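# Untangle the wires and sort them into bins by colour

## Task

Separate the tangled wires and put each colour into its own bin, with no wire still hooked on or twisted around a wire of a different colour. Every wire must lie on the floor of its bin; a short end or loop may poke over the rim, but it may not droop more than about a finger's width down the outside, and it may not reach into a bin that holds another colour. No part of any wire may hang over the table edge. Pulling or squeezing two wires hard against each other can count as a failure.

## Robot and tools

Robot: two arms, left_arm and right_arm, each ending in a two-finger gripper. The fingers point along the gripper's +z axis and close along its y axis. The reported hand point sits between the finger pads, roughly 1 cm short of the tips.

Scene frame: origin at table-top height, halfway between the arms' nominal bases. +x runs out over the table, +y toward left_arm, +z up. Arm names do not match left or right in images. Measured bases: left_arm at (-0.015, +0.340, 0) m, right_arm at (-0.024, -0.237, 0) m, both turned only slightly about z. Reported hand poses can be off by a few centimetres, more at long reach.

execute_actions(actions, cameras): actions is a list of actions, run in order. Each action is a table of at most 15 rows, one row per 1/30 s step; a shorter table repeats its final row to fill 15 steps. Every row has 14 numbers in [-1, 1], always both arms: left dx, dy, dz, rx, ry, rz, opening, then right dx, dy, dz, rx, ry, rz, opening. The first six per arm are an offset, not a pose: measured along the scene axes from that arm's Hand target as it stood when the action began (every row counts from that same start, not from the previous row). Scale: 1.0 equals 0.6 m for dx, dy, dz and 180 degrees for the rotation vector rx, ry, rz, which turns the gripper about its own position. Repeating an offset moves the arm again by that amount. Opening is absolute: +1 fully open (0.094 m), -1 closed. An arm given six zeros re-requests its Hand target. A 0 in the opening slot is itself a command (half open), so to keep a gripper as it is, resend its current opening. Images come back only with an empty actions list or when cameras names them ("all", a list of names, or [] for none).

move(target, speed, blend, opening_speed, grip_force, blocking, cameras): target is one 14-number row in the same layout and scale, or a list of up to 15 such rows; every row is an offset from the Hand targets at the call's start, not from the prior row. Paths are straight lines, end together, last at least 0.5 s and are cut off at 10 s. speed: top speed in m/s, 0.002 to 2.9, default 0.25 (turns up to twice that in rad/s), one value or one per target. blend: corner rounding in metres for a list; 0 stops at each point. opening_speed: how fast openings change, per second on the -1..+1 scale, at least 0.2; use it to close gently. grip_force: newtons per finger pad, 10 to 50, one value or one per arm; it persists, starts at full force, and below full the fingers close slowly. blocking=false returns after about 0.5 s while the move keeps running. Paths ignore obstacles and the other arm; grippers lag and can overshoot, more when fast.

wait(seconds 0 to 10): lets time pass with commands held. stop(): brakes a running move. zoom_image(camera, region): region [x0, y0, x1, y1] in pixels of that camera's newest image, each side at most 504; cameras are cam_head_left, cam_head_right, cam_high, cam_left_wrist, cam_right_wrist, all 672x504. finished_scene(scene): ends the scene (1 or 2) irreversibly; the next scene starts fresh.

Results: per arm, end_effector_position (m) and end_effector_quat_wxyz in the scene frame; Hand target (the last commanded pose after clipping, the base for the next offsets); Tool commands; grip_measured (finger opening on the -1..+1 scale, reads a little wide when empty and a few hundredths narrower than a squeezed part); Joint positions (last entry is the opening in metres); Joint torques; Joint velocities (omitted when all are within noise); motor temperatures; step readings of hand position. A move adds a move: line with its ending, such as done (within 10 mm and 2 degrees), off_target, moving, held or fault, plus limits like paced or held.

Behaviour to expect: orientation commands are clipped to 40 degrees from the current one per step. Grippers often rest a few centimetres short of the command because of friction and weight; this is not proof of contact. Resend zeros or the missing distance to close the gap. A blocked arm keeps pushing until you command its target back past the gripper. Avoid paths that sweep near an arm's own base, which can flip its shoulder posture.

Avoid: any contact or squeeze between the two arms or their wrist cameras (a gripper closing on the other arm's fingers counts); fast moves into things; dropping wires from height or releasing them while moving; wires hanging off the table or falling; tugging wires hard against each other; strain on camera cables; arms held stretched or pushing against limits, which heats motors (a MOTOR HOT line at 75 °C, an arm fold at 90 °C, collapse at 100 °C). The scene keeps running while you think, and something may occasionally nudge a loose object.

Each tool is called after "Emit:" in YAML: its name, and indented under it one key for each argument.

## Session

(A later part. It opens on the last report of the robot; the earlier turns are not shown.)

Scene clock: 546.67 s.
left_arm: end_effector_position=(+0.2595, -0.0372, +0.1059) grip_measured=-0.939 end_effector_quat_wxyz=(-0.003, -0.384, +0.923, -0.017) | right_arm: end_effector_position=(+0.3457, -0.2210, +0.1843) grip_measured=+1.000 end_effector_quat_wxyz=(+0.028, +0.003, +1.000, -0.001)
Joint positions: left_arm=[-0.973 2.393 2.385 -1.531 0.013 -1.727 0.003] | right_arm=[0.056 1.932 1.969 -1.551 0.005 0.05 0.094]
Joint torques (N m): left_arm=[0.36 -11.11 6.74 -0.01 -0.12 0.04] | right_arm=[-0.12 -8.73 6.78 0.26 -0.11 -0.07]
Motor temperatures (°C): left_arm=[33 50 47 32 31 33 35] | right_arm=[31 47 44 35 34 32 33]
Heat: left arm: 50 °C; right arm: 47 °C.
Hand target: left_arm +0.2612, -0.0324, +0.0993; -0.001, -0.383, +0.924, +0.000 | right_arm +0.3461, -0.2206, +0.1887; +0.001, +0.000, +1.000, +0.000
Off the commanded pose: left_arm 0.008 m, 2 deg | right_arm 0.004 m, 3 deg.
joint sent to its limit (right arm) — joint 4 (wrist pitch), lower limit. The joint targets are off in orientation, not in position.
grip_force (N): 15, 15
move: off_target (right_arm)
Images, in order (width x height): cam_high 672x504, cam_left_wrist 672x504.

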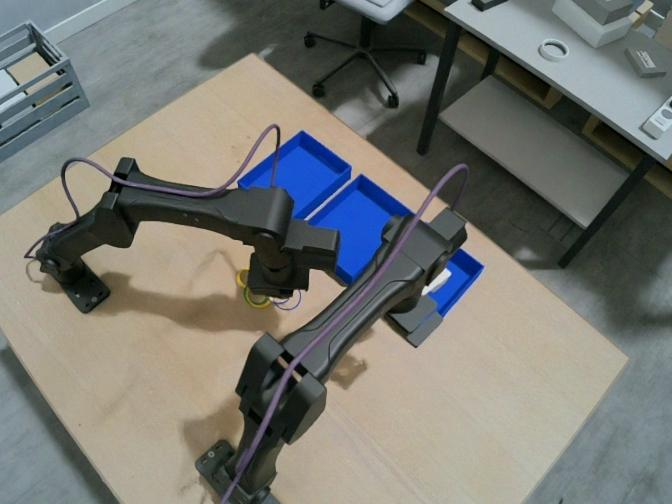

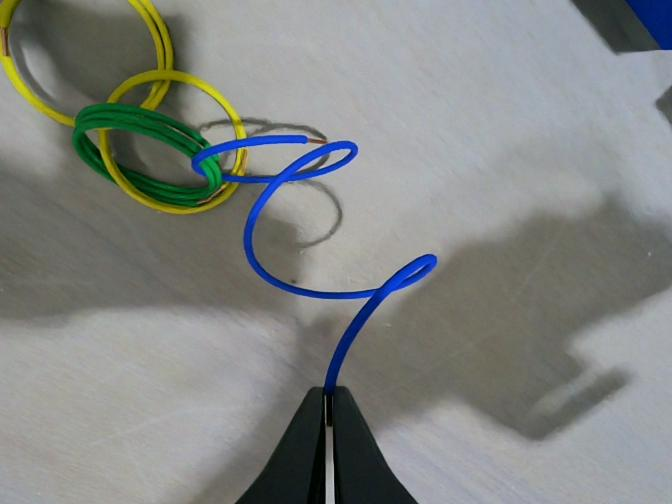

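Emit:
move:
  target:
    - [-0.17,0.1,0,0,0,0,-1,0,0,0,0,0,0,1]
    - [-0.15,0.35,0,0,0,0,-1,0,0,0,0,0,0,1]
    - [-0.02,0.5,0,0,0,0,-1,0,0,0,0,0,0,1]
  speed: 0.06
  blend: 0.03
  cameras: ["cam_left_wrist","cam_head_left"]

Emit:
zoom_image:
  camera: "cam_left_wrist"
  region: [150, 50, 620, 404]

Scene clock: 609.40 s.
left_arm: end_effector_position=(+0.2401, +0.2664, +0.0970) grip_measured=-0.939 end_effector_quat_wxyz=(-0.012, -0.385, +0.923, +0.002) | right_arm: end_effector_position=(+0.3457, -0.2210, +0.1843) grip_measured=+1.000 end_effector_quat_wxyz=(+0.028, +0.003, +1.000, -0.001)
Joint positions: left_arm=[-0.311 1.576 1.197 -1.212 0.012 -1.066 0.003] | right_arm=[0.056 1.932 1.969 -1.551 0.005 0.05 0.094]
Joint torques (N m): left_arm=[0.36 -5.45 6.99 0.24 -0.12 0.02] | right_arm=[-0.1 -8.75 6.78 0.26 -0.11 -0.07]
Heat: left arm: 53 °C; right arm: 47 °C.
Hand target: left_arm +0.2491, +0.2676, +0.0993; -0.001, -0.383, +0.924, +0.000 | right_arm +0.3461, -0.2206, +0.1887; +0.001, +0.000, +1.000, +0.000
Off the commanded pose: left_arm 0.010 m, 1 deg | right_arm 0.004 m, 3 deg.
joint sent to its limit (right arm) — joint 4 (wrist pitch), lower limit. The joint targets are off in orientation, not in position.
grip_force (N): 15, 15
move: off_target (right_arm)
Images, in order (width x height): cam_head_left 672x504, cam_left_wrist 672x504.

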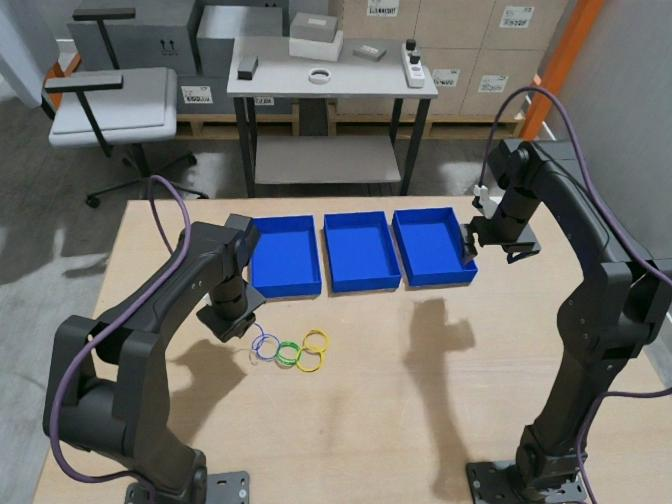

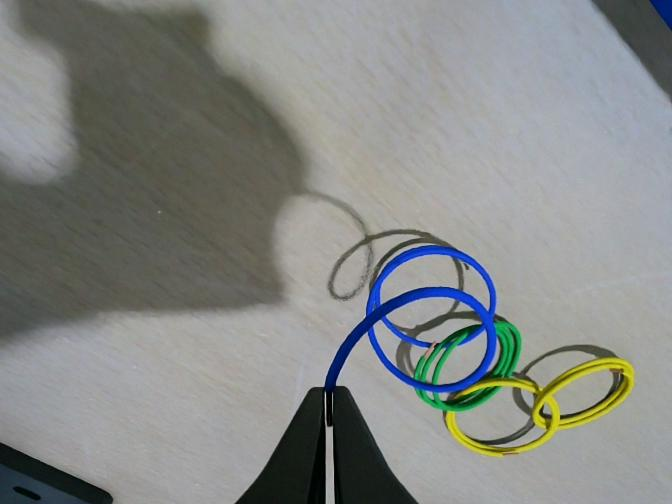

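Scaled by 1.072 from the camera's 672x504 image, which has a finer 960x720 frame.

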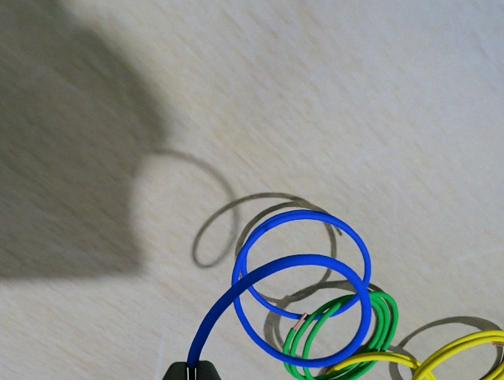

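Emit:
zoom_image:
  camera: "cam_left_wrist"
  region: [360, 230, 540, 420]

Emit:
zoom_image:
  camera: "cam_head_left"
  region: [240, 310, 340, 380]

Scaled by 2.653 from the camera's 672x504 image, which has a finer 960x720 frame.

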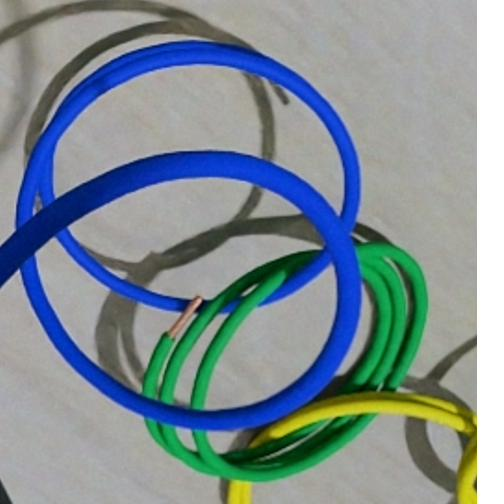

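Scaled by 5.040 from the camera's 672x504 image, which has a finer 960x720 frame.

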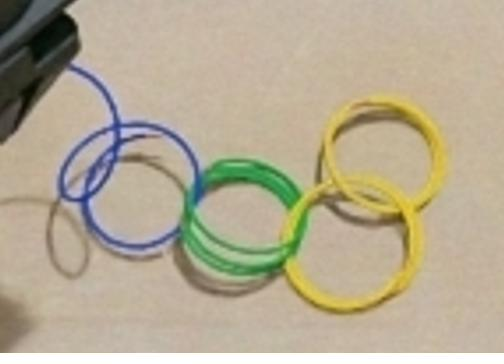

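Emit:
move:
  target:
    - [0.06,0.02,0,0,0,0,-1,0,0,0,0,0,0,1]
    - [0.133,-0.08,0,0,0,0,-1,0,0,0,0,0,0,1]
    - [0.12,-0.25,0,0,0,0,-1,0,0,0,0,0,0,1]
    - [0.03,-0.34,0,0,0,0,-1,0,0,0,0,0,0,1]
  speed: 0.06
  blend: 0.025
  cameras: ["cam_left_wrist","cam_head_left"]

Emit:
zoom_image:
  camera: "cam_left_wrist"
  region: [100, 0, 570, 354]

Emit:
zoom_image:
  camera: "cam_head_left"
  region: [270, 300, 370, 380]

Scene clock: 634.77 s.
left_arm: end_effector_position=(+0.2706, +0.0587, +0.1018) grip_measured=-0.939 end_effector_quat_wxyz=(-0.001, -0.379, +0.925, -0.013) | right_arm: end_effector_position=(+0.3457, -0.2210, +0.1843) grip_measured=+1.000 end_effector_quat_wxyz=(+0.028, +0.003, +1.000, -0.001)
Joint positions: left_arm=[-0.809 2.055 1.815 -1.306 0.012 -1.551 0.003] | right_arm=[0.056 1.932 1.969 -1.551 0.005 0.05 0.094]
Joint torques (N m): left_arm=[-0.21 -10.66 5.24 0.07 -0.04 -0.16] | right_arm=[-0.12 -8.73 6.79 0.26 -0.11 -0.07]
Heat: left arm: 50 °C; right arm: 47 °C.
Hand target: left_arm +0.2672, +0.0636, +0.0993; +0.000, -0.383, +0.924, +0.001 | right_arm +0.3461, -0.2206, +0.1887; +0.001, +0.000, +1.000, +0.000
Off the commanded pose: left_arm 0.006 m, 2 deg | right_arm 0.004 m, 3 deg.
joint sent to its limit (right arm) — joint 4 (wrist pitch), lower limit. The joint targets are off in orientation, not in position.
grip_force (N): 15, 15
move: off_target (right_arm); blend cut to 0.0191 m at target 1
Images, in order (width x height): cam_head_left 672x504, cam_left_wrist 672x504.

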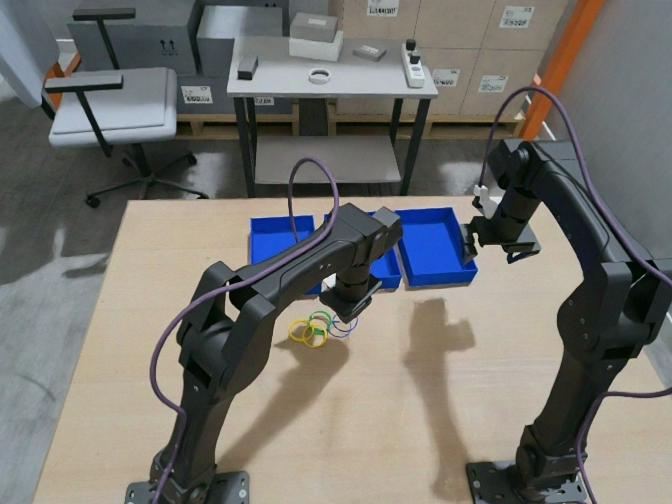

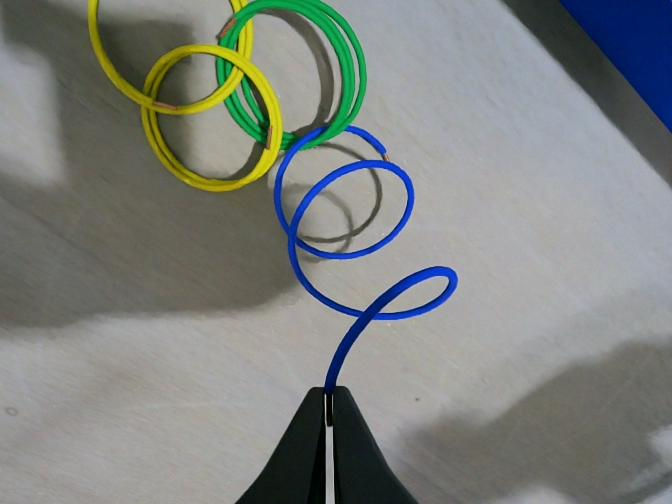

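Scaled by 1.072 from the camera's 672x504 image, which has a finer 960x720 frame.

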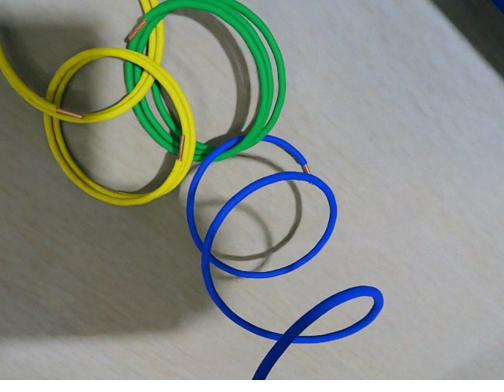

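Scaled by 5.040 from the camera's 672x504 image, which has a finer 960x720 frame.

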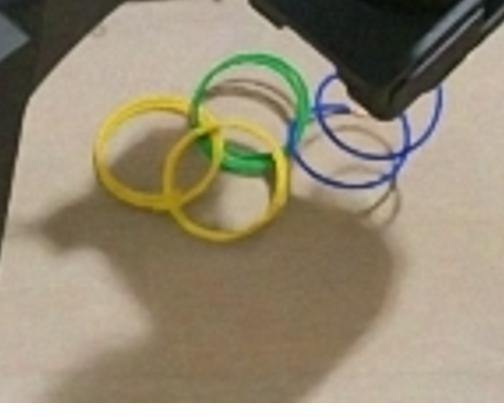

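Emit:
move:
  target:
    - [-0.15,-0.02,-0.01,0,0,0,-1,0,0,0,0,0,0,1]
    - [-0.22,0.1,-0.01,0,0,0,-1,0,0,0,0,0,0,1]
  speed: 0.06
  blend: 0.025
  cameras: ["cam_left_wrist","cam_head_left"]

Emit:
zoom_image:
  camera: "cam_left_wrist"
  region: [150, 0, 620, 354]

Emit:
zoom_image:
  camera: "cam_head_left"
  region: [270, 320, 370, 400]

Scene clock: 669.17 s.
left_arm: end_effector_position=(+0.1329, +0.1204, +0.0927) grip_measured=-0.939 end_effector_quat_wxyz=(-0.007, -0.380, +0.925, +0.005) | right_arm: end_effector_position=(+0.3457, -0.2210, +0.1843) grip_measured=+1.000 end_effector_quat_wxyz=(+0.028, +0.003, +1.000, -0.001)
Joint positions: left_arm=[-1.008 1.568 1.171 -1.187 0.012 -1.752 0.003] | right_arm=[0.056 1.932 1.969 -1.551 0.005 0.05 0.094]
Joint torques (N m): left_arm=[0.47 -7.46 4.3 0.26 -0.09 -0.04] | right_arm=[-0.1 -8.75 6.8 0.26 -0.11 -0.07]
Motor temperatures (°C): left_arm=[33 56 49 32 31 33 35] | right_arm=[31 48 44 35 34 32 33]
Heat: left arm: 56 °C; right arm: 48 °C.
Hand target: left_arm +0.1352, +0.1236, +0.0933; +0.000, -0.383, +0.924, +0.000 | right_arm +0.3461, -0.2206, +0.1887; +0.001, +0.000, +1.000, +0.000
Off the commanded pose: left_arm 0.004 m, 1 deg | right_arm 0.004 m, 3 deg.
joint sent to its limit (right arm) — joint 4 (wrist pitch), lower limit. The joint targets are off in orientation, not in position.
grip_force (N): 15, 15
move: off_target (right_arm)
Images, in order (width x height): cam_head_left 672x504, cam_left_wrist 672x504.

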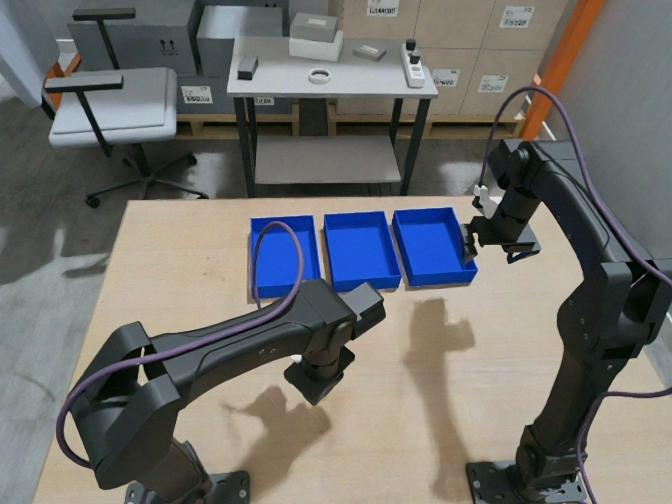

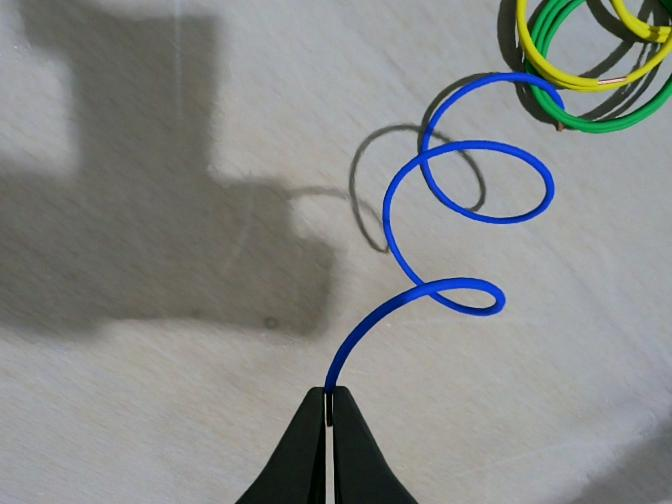

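Scaled by 1.072 from the camera's 672x504 image, which has a finer 960x720 frame.

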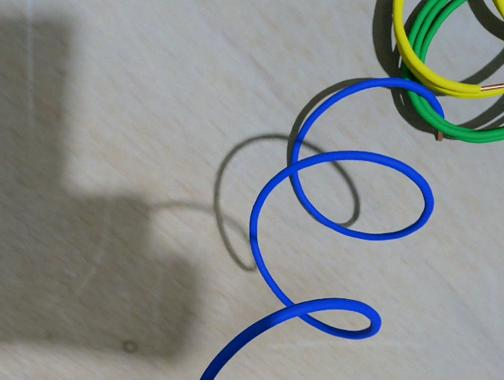

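Scaled by 5.040 from the camera's 672x504 image, which has a finer 960x720 frame.

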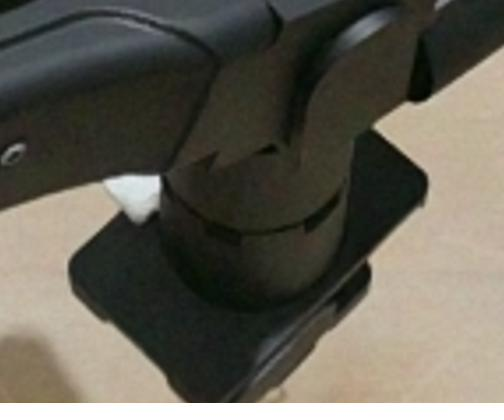

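Emit:
move:
  target: [0.04,0.2,0.03,0,0,0,-1,0,0,0,0,0,0,1]
  speed: 0.06
  cameras: ["cam_left_wrist","cam_head_left"]

Emit:
zoom_image:
  camera: "cam_head_left"
  region: [230, 290, 370, 400]

Scene clock: 681.13 s.
left_arm: end_effector_position=(+0.1656, +0.2361, +0.1119) grip_measured=-0.939 end_effector_quat_wxyz=(+0.002, -0.384, +0.923, -0.011) | right_arm: end_effector_position=(+0.3457, -0.2210, +0.1843) grip_measured=+1.000 end_effector_quat_wxyz=(+0.028, +0.003, +1.000, -0.001)
Joint positions: left_arm=[-0.551 1.31 1.025 -1.266 0.011 -1.305 0.003] | right_arm=[0.056 1.932 1.969 -1.551 0.005 0.05 0.094]
Joint torques (N m): left_arm=[0.36 -5.07 4.59 -0.02 -0.08 0.06] | right_arm=[-0.12 -8.73 6.79 0.26 -0.11 -0.07]
Heat: left arm: 53 °C; right arm: 48 °C.
Hand target: left_arm +0.1592, +0.2436, +0.1113; +0.000, -0.383, +0.924, +0.001 | right_arm +0.3461, -0.2206, +0.1887; +0.001, +0.000, +1.000, +0.000
Off the commanded pose: left_arm 0.010 m, 1 deg | right_arm 0.004 m, 3 deg.
joint sent to its limit (right arm) — joint 4 (wrist pitch), lower limit. The joint targets are off in orientation, not in position.
grip_force (N): 15, 15
move: off_target (right_arm)
Images, in order (width x height): cam_head_left 672x504, cam_left_wrist 672x504.

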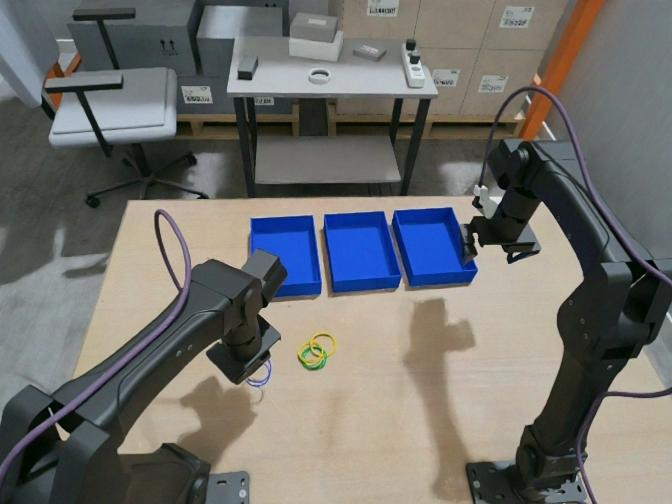

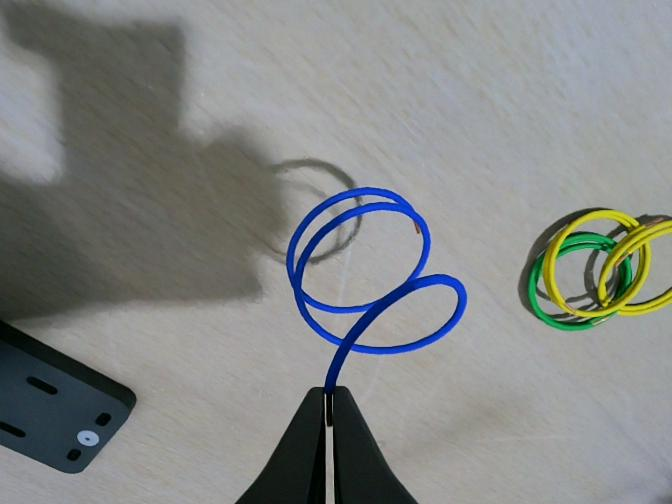

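Scaled by 3.600 from the camera's 672x504 image, which has a finer 960x720 frame.

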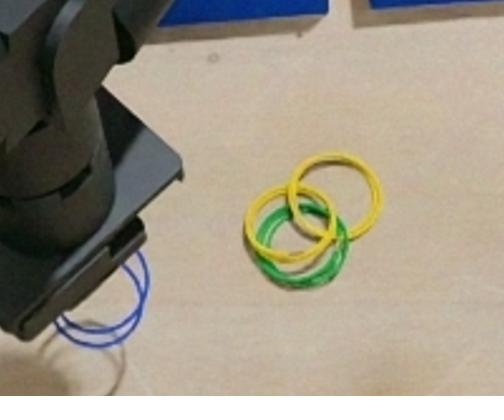

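Emit:
move:
  target:
    - [0.05,0.0,0.12,0,0,0,-1,0,0,0,0,0,0,1]
    - [0.5,-0.02,0.12,0,0,0,-1,0,0,0,0,0,0,1]
  speed: 0.15
  blend: 0.03
  cameras: ["cam_left_wrist","cam_head_left","cam_high"]

Scene clock: 706.30 s.
left_arm: end_effector_position=(+0.4581, +0.2276, +0.1874) grip_measured=-0.939 end_effector_quat_wxyz=(+0.102, -0.383, +0.915, -0.081) | right_arm: end_effector_position=(+0.3457, -0.2210, +0.1843) grip_measured=+1.000 end_effector_quat_wxyz=(+0.028, +0.003, +1.000, -0.001)
Joint positions: left_arm=[-0.266 2.31 2.547 -1.547 0.011 -1.025 0.003] | right_arm=[0.056 1.932 1.969 -1.551 0.005 0.05 0.094]
Joint torques (N m): left_arm=[0.44 -11.02 6.65 0.53 -0.06 0.02] | right_arm=[-0.12 -8.75 6.79 0.26 -0.11 -0.07]
Motor temperatures (°C): left_arm=[33 49 48 32 31 33 35] | right_arm=[31 48 44 35 34 32 33]
Heat: left arm: 49 °C; right arm: 48 °C.
Hand target: left_arm +0.4592, +0.2316, +0.1833; +0.000, -0.383, +0.924, +0.000 | right_arm +0.3461, -0.2206, +0.1887; +0.001, +0.000, +1.000, +0.000
Off the commanded pose: left_arm 0.006 m, 15 deg | right_arm 0.004 m, 3 deg.
joint sent to its limit (left arm) — joint 4 (wrist pitch), lower limit. The joint targets are off in orientation, not in position.
joint sent to its limit (right arm) — joint 4 (wrist pitch), lower limit. The joint targets are off in orientation, not in position.
grip_force (N): 15, 15
move: off_target (left_arm, right_arm)
Images, in order (width x height): cam_head_left 672x504, cam_high 672x504, cam_left_wrist 672x504.

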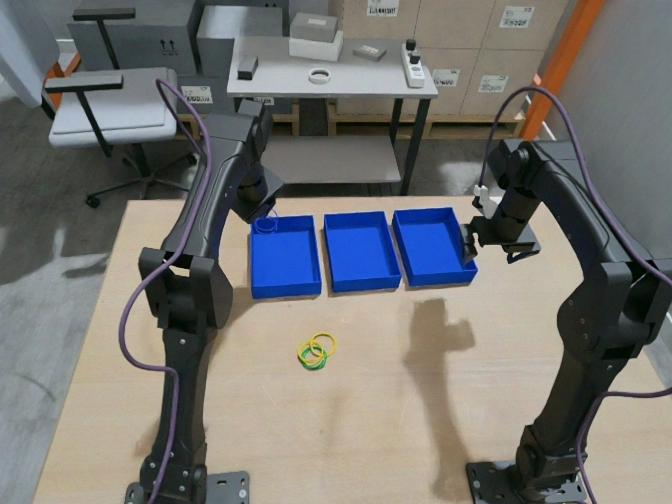

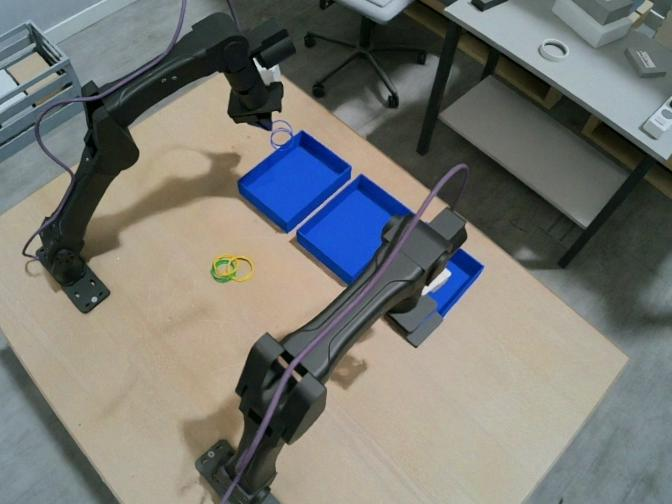

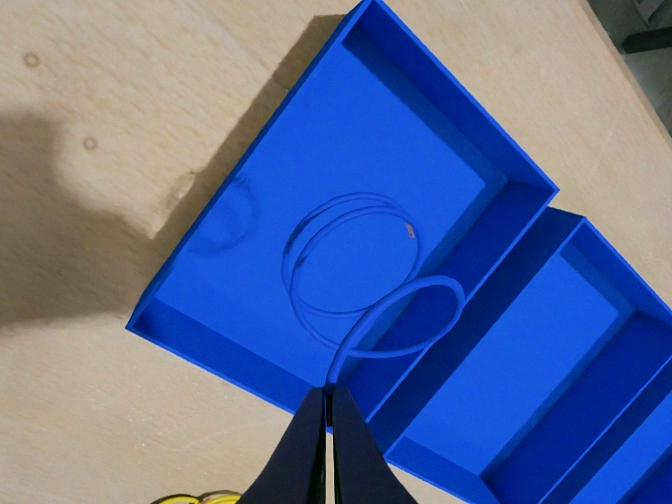

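Emit:
move:
  target:
    - [0.045,0.075,0.0,0,0,0,-1,0,0,0,0,0,0,1]
    - [0.045,0.075,-0.19,0,0,0,-1,0,0,0,0,0,0,1]
  speed: 0.12
  cameras: ["cam_left_wrist","cam_head_left","cam_high"]

Scene clock: 717.60 s.
left_arm: end_effector_position=(+0.4887, +0.2732, +0.0761) grip_measured=-0.939 end_effector_quat_wxyz=(+0.031, -0.386, +0.922, -0.025) | right_arm: end_effector_position=(+0.3457, -0.2210, +0.1843) grip_measured=+1.000 end_effector_quat_wxyz=(+0.028, +0.003, +1.000, -0.001)
Joint positions: left_arm=[-0.164 2.609 2.664 -1.547 0.012 -0.923 0.003] | right_arm=[0.056 1.932 1.969 -1.551 0.005 0.05 0.094]
Joint torques (N m): left_arm=[0.05 -13.18 6.11 0.18 -0.08 0.1] | right_arm=[-0.12 -8.73 6.79 0.27 -0.11 -0.07]
Heat: left arm: 49 °C; right arm: 48 °C.
Hand target: left_arm +0.4863, +0.2766, +0.0694; +0.000, -0.383, +0.924, +0.000 | right_arm +0.3461, -0.2206, +0.1887; +0.001, +0.000, +1.000, +0.000
Off the commanded pose: left_arm 0.008 m, 5 deg | right_arm 0.004 m, 3 deg.
joint sent to its limit (left arm) — joint 4 (wrist pitch), lower limit. The joint targets are off in orientation, not in position.
joint sent to its limit (right arm) — joint 4 (wrist pitch), lower limit. The joint targets are off in orientation, not in position.
grip_force (N): 15, 15
move: off_target (left_arm, right_arm)
Images, in order (width x height): cam_head_left 672x504, cam_high 672x504, cam_left_wrist 672x504.

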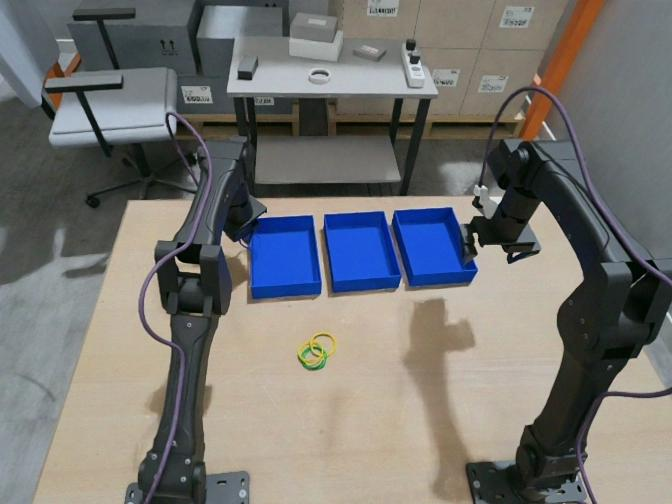

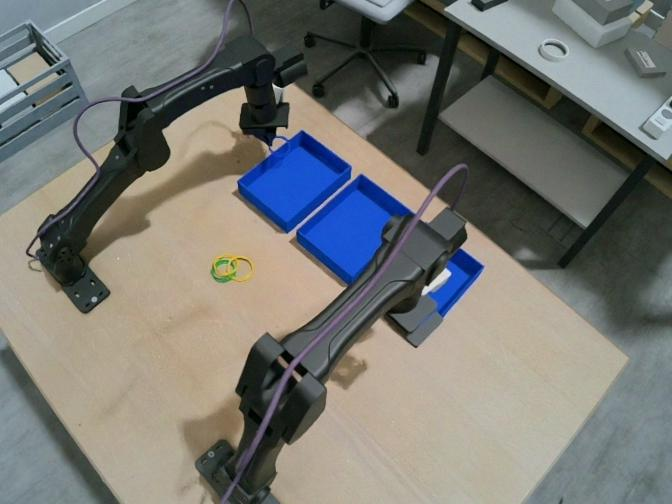

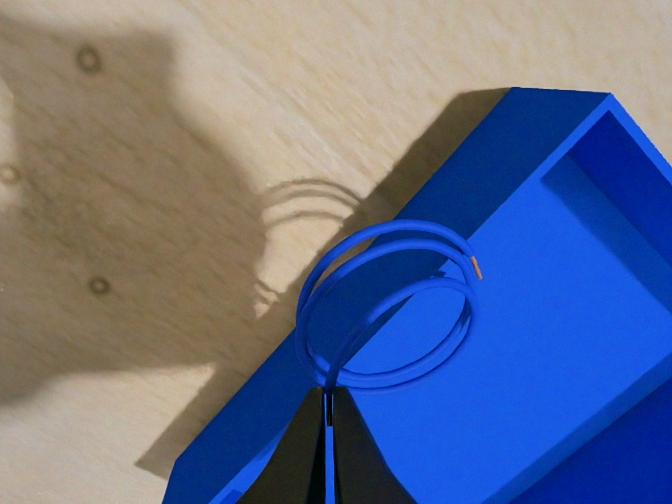

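Emit:
move:
  target:
    - [0,-0.02,0.1,0,0,0,-1,0,0,0,0,0,0,1]
    - [-0.02,-0.11,0.08,0,0,0,-1,0,0,0,0,0,0,1]
    - [-0.02,-0.11,-0.01,0,0,0,-1,0,0,0,0,0,0,1]
  speed: 0.12
  cameras: ["cam_left_wrist","cam_head_left","cam_high"]

Scene clock: 731.53 s.
left_arm: end_effector_position=(+0.4753, +0.2099, +0.0675) grip_measured=-0.939 end_effector_quat_wxyz=(+0.022, -0.379, +0.925, -0.021) | right_arm: end_effector_position=(+0.3457, -0.2210, +0.1843) grip_measured=+1.000 end_effector_quat_wxyz=(+0.028, +0.003, +1.000, -0.001)
Joint positions: left_arm=[-0.293 2.627 2.664 -1.547 0.006 -1.038 0.003] | right_arm=[0.056 1.932 1.969 -1.551 0.005 0.05 0.094]
Joint torques (N m): left_arm=[-0.12 -12.89 6.8 0.11 -0.03 -0.13] | right_arm=[-0.12 -8.73 6.79 0.26 -0.11 -0.07]
Motor temperatures (°C): left_arm=[33 54 48 32 31 33 35] | right_arm=[31 48 44 35 34 32 33]
Heat: left arm: 54 °C; right arm: 48 °C.
Hand target: left_arm +0.4743, +0.2106, +0.0634; +0.000, -0.383, +0.924, +0.000 | right_arm +0.3461, -0.2206, +0.1887; +0.001, +0.000, +1.000, +0.000
Off the commanded pose: left_arm 0.004 m, 4 deg | right_arm 0.004 m, 3 deg.
joint sent to its limit (left arm) — joint 4 (wrist pitch), lower limit. The joint targets are off in orientation, not in position.
joint sent to its limit (right arm) — joint 4 (wrist pitch), lower limit. The joint targets are off in orientation, not in position.
grip_force (N): 15, 15
move: off_target (left_arm, right_arm)
Images, in order (width x height): cam_head_left 672x504, cam_high 672x504, cam_left_wrist 672x504.

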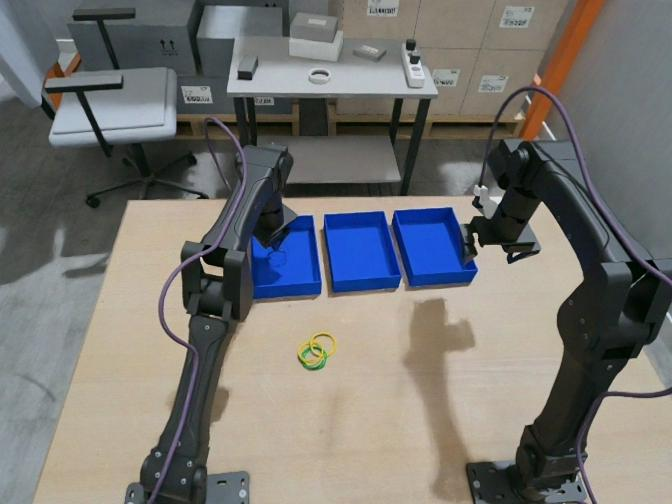

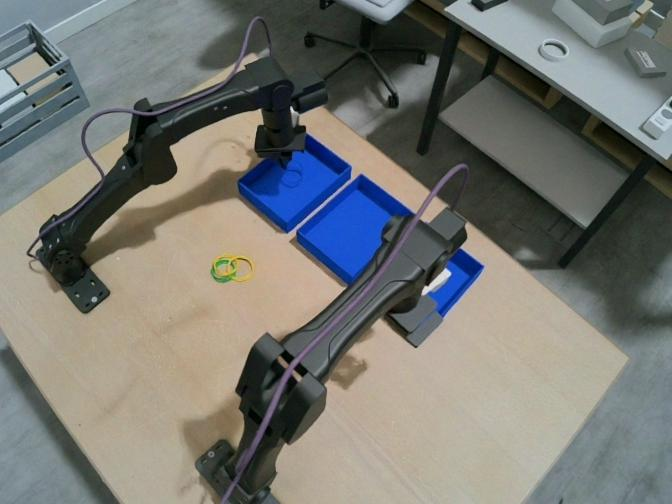

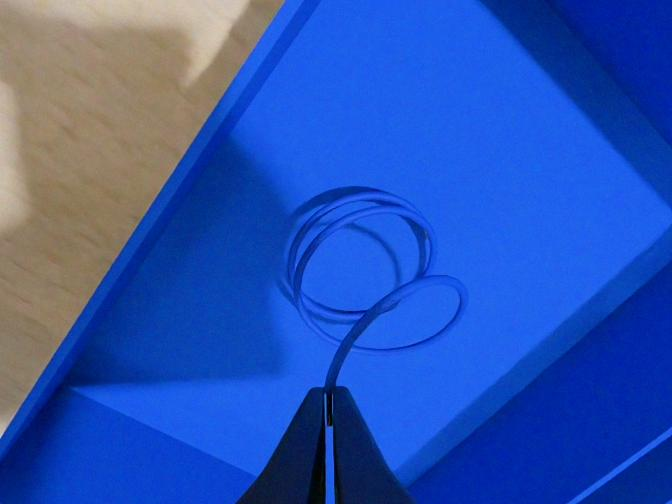

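Emit:
move:
  target:
    - [0.02,0.02,-0.06,0,0,0,-1,0,0,0,0,0,0,1]
    - [0.02,0.02,-0.06,0,0,0,-0.7,0,0,0,0,0,0,1]
    - [0.0,0.0,0.15,0,0,0,-0.7,0,0,0,0,0,0,1]
    - [-0.35,0.12,0.15,0,0,0,-0.7,0,0,0,0,0,0,1]
  speed: [0.08,0.08,0.12,0.25]
  opening_speed: 0.4
  cameras: ["all"]

Emit:
zoom_image:
  camera: "cam_high"
  region: [200, 120, 370, 290]

Emit:
zoom_image:
  camera: "cam_head_left"
  region: [230, 200, 390, 380]

Scene clock: 747.43 s.
left_arm: end_effector_position=(+0.2677, +0.2789, +0.1534) grip_measured=-0.703 end_effector_quat_wxyz=(-0.001, -0.384, +0.923, -0.003) | right_arm: end_effector_position=(+0.3457, -0.2210, +0.1843) grip_measured=+1.000 end_effector_quat_wxyz=(+0.028, +0.003, +1.000, -0.001)
Joint positions: left_arm=[-0.247 1.638 1.485 -1.415 0.006 -1.001 0.014] | right_arm=[0.056 1.932 1.969 -1.551 0.005 0.05 0.094]
Joint torques (N m): left_arm=[0.59 -7.88 4.51 0.16 -0.06 0.04] | right_arm=[-0.12 -8.73 6.79 0.26 -0.11 -0.07]
Motor temperatures (°C): left_arm=[33 58 48 32 31 33 35] | right_arm=[31 48 44 35 34 32 33]
Heat: left arm: 58 °C; right arm: 48 °C.
Hand target: left_arm +0.2642, +0.2827, +0.1534; -0.001, -0.383, +0.924, +0.001 | right_arm +0.3461, -0.2206, +0.1887; +0.001, +0.000, +1.000, +0.000
Off the commanded pose: left_arm 0.005 m, 0 deg | right_arm 0.004 m, 3 deg.
joint sent to its limit (right arm) — joint 4 (wrist pitch), lower limit. The joint targets are off in orientation, not in position.
grip_force (N): 15, 15
move: off_target (right_arm)

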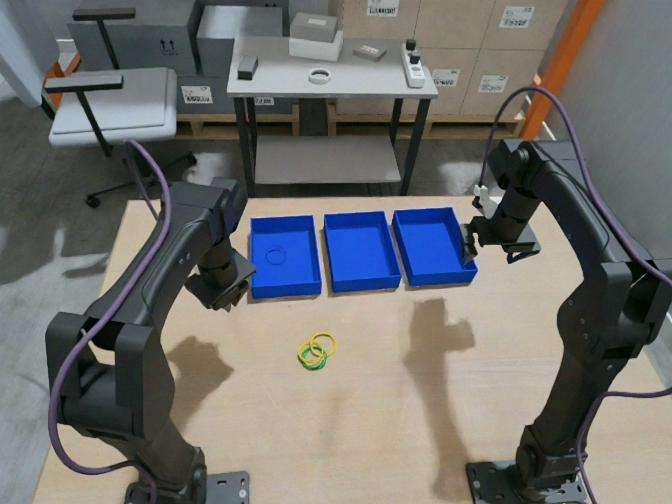

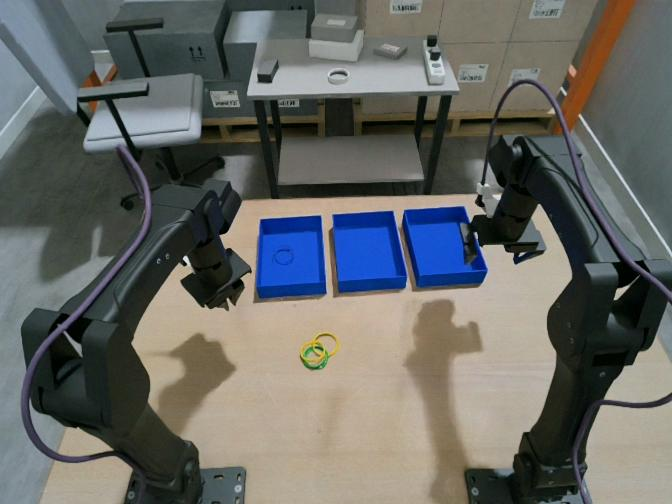

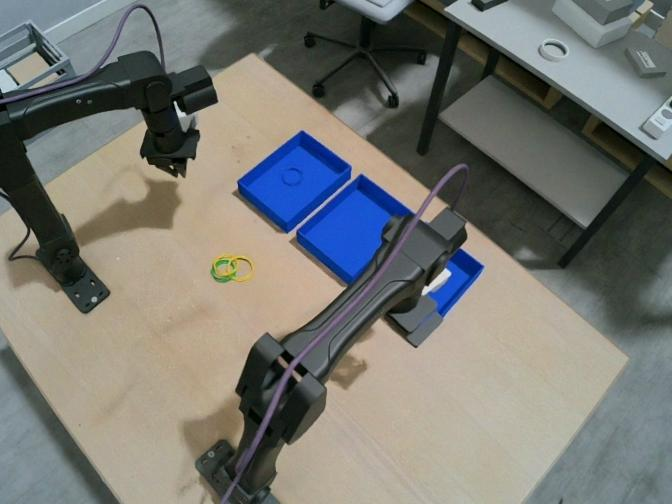

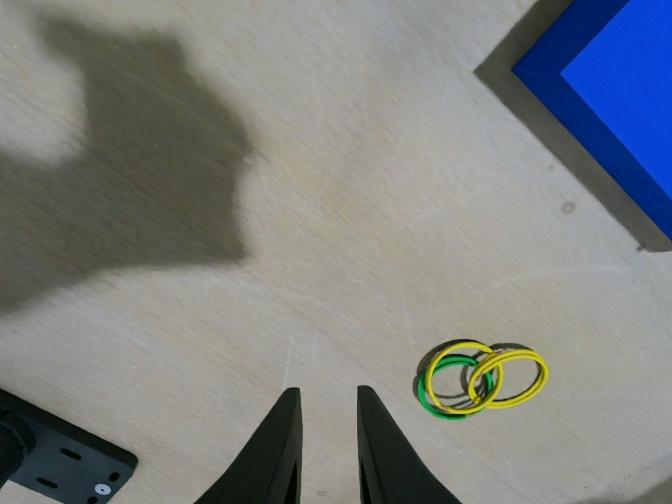

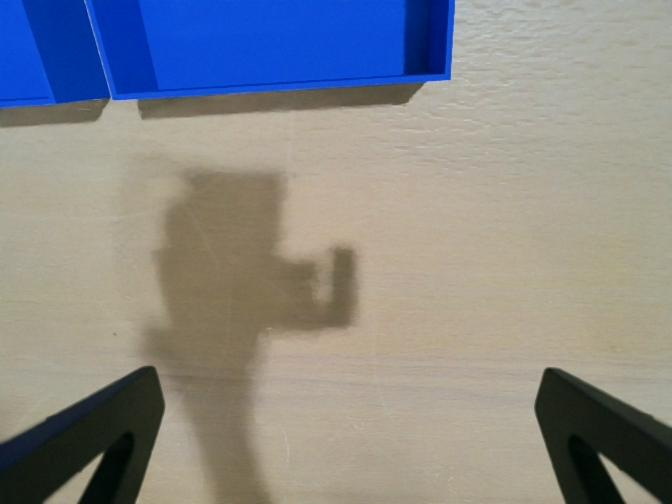

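Scaled by 2.965 from the camera's 672x504 image, which has a finer 960x720 frame.

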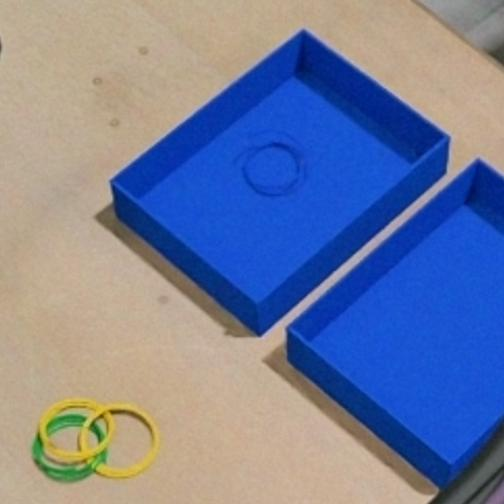

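Scaled by 2.800 from the camera's 672x504 image, which has a finer 960x720 frame.

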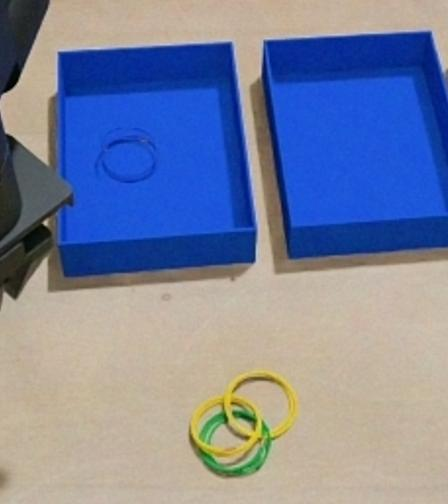

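Emit:
move:
  target: [-0.14,-0.21,-0.09,0,0,-0.25,-0.65,0,0,0,0,0,0,1]
  cameras: ["cam_left_wrist"]

Emit:
zoom_image:
  camera: "cam_left_wrist"
  region: [240, 100, 520, 340]

Scene clock: 770.13 s.
left_arm: end_effector_position=(+0.1792, +0.1568, +0.1024) grip_measured=-0.653 end_effector_quat_wxyz=(-0.005, -0.007, +1.000, +0.000) | right_arm: end_effector_position=(+0.3457, -0.2210, +0.1843) grip_measured=+1.000 end_effector_quat_wxyz=(+0.028, +0.003, +1.000, -0.001)
Joint positions: left_arm=[-0.789 1.566 1.208 -1.22 0.007 -0.768 0.016] | right_arm=[0.056 1.932 1.969 -1.551 0.005 0.05 0.094]
Joint torques (N m): left_arm=[-0.35 -6.32 4.59 0.35 -0.03 0.06] | right_arm=[-0.12 -8.75 6.79 0.26 -0.11 -0.07]
Motor temperatures (°C): left_arm=[33 52 48 32 31 33 35] | right_arm=[31 48 45 35 34 32 33]
Heat: left arm: 52 °C; right arm: 48 °C.
Hand target: left_arm +0.1802, +0.1566, +0.0993; +0.000, -0.001, +1.000, +0.001 | right_arm +0.3461, -0.2206, +0.1887; +0.001, +0.000, +1.000, +0.000
Off the commanded pose: left_arm 0.003 m, 1 deg | right_arm 0.004 m, 3 deg.
joint sent to its limit (right arm) — joint 4 (wrist pitch), lower limit. The joint targets are off in orientation, not in position.
grip_force (N): 15, 15
move: off_target (right_arm)
Images, in order (width x height): cam_left_wrist 672x504.

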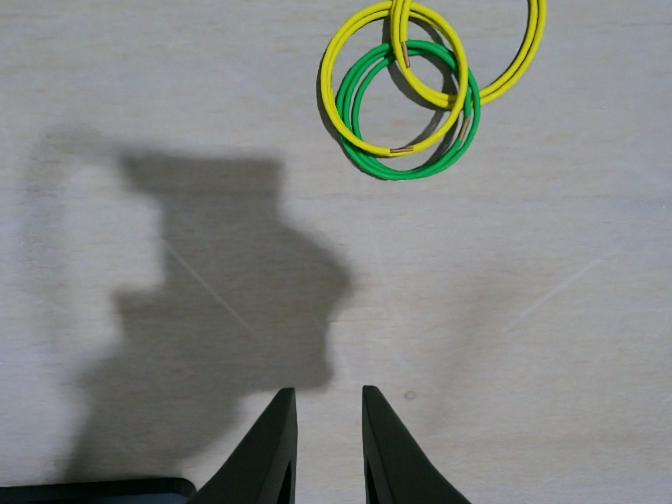

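Scaled by 1.800 from the camera's 672x504 image, which has a finer 960x720 frame.

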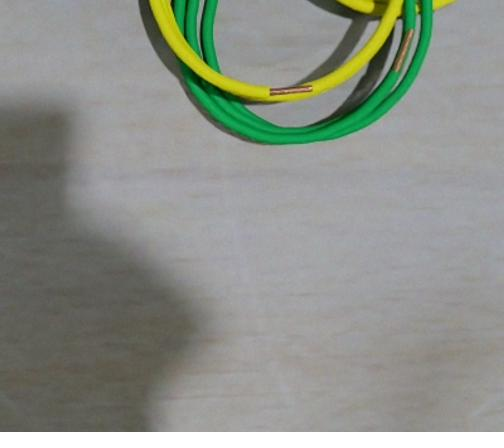

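Emit:
move:
  target: [0.075,-0.05,-0.04,0,0,0,-0.65,0,0,0,0,0,0,1]
  cameras: ["cam_left_wrist"]

Emit:
zoom_image:
  camera: "cam_left_wrist"
  region: [220, 60, 580, 330]

Emit:
zoom_image:
  camera: "cam_left_wrist"
  region: [280, 130, 460, 300]

Scene clock: 783.93 s.
left_arm: end_effector_position=(+0.2155, +0.1309, +0.0739) grip_measured=-0.653 end_effector_quat_wxyz=(-0.012, -0.002, +1.000, +0.007) | right_arm: end_effector_position=(+0.3457, -0.2210, +0.1843) grip_measured=+1.000 end_effector_quat_wxyz=(+0.028, +0.003, +1.000, -0.001)
Joint positions: left_arm=[-0.77 1.769 1.316 -1.146 0.007 -0.739 0.016] | right_arm=[0.056 1.932 1.969 -1.551 0.005 0.05 0.094]
Joint torques (N m): left_arm=[0.57 -7.3 6.8 0.3 0.01 0.02] | right_arm=[-0.13 -8.72 6.79 0.26 -0.11 -0.07]
Heat: left arm: 50 °C; right arm: 48 °C.
Hand target: left_arm +0.2252, +0.1267, +0.0754; +0.000, +0.000, +1.000, +0.001 | right_arm +0.3461, -0.2206, +0.1887; +0.001, +0.000, +1.000, +0.000
Off the commanded pose: left_arm 0.011 m, 2 deg | right_arm 0.004 m, 3 deg.
joint sent to its limit (right arm) — joint 4 (wrist pitch), lower limit. The joint targets are off in orientation, not in position.
grip_force (N): 15, 15
move: off_target (left_arm, right_arm)
Images, in order (width x height): cam_left_wrist 672x504.

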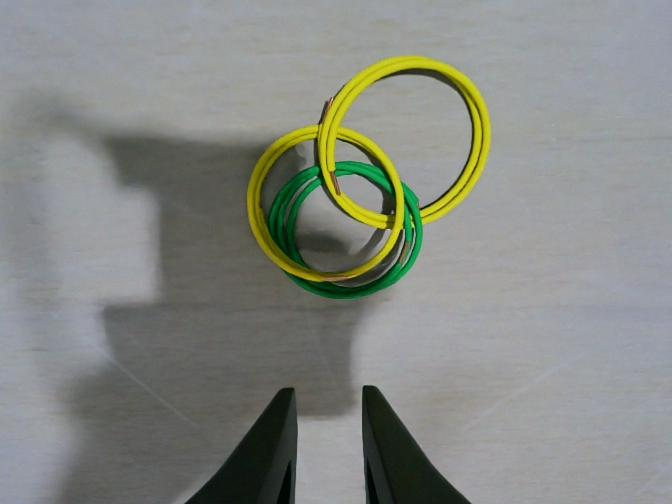

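Scaled by 1.400 from the camera's 672x504 image, which has a finer 960x720 frame.

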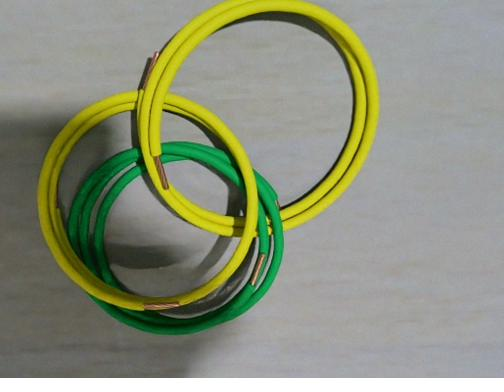

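Scaled by 2.800 from the camera's 672x504 image, which has a finer 960x720 frame.

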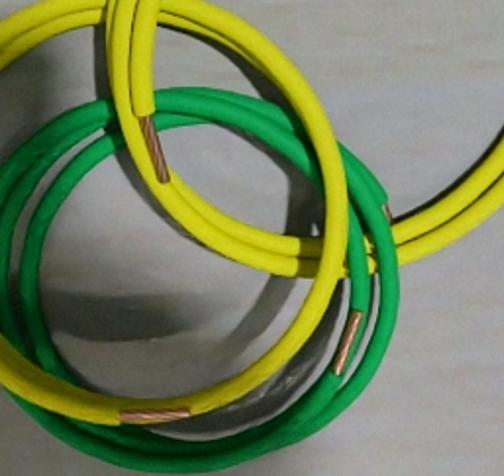

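Emit:
zoom_image:
  camera: "cam_left_wrist"
  region: [370, 170, 440, 240]

Emit:
zoom_image:
  camera: "cam_left_wrist"
  region: [300, 140, 370, 210]

Emit:
zoom_image:
  camera: "cam_left_wrist"
  region: [245, 170, 335, 300]

Scaled by 7.200 from the camera's 672x504 image, which has a finer 960x720 frame.

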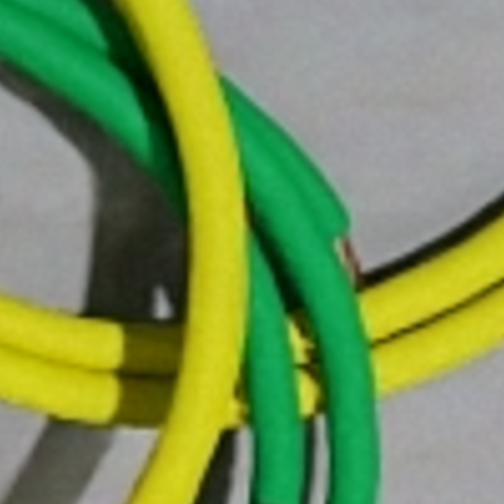

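Scaled by 7.200 from the camera's 672x504 image, which has a finer 960x720 frame.

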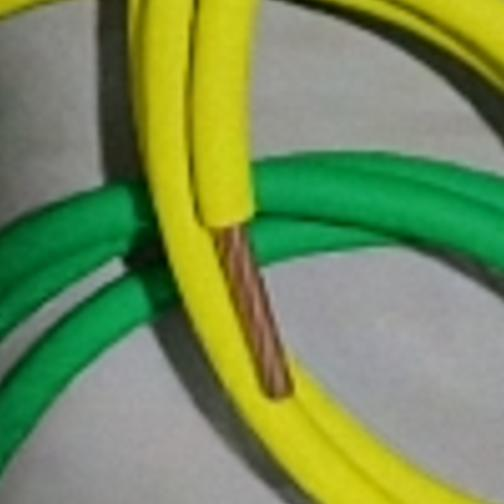

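Scaled by 3.877 from the camera's 672x504 image, which has a finer 960x720 frame.

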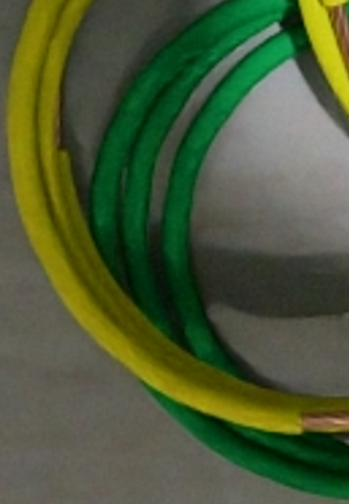

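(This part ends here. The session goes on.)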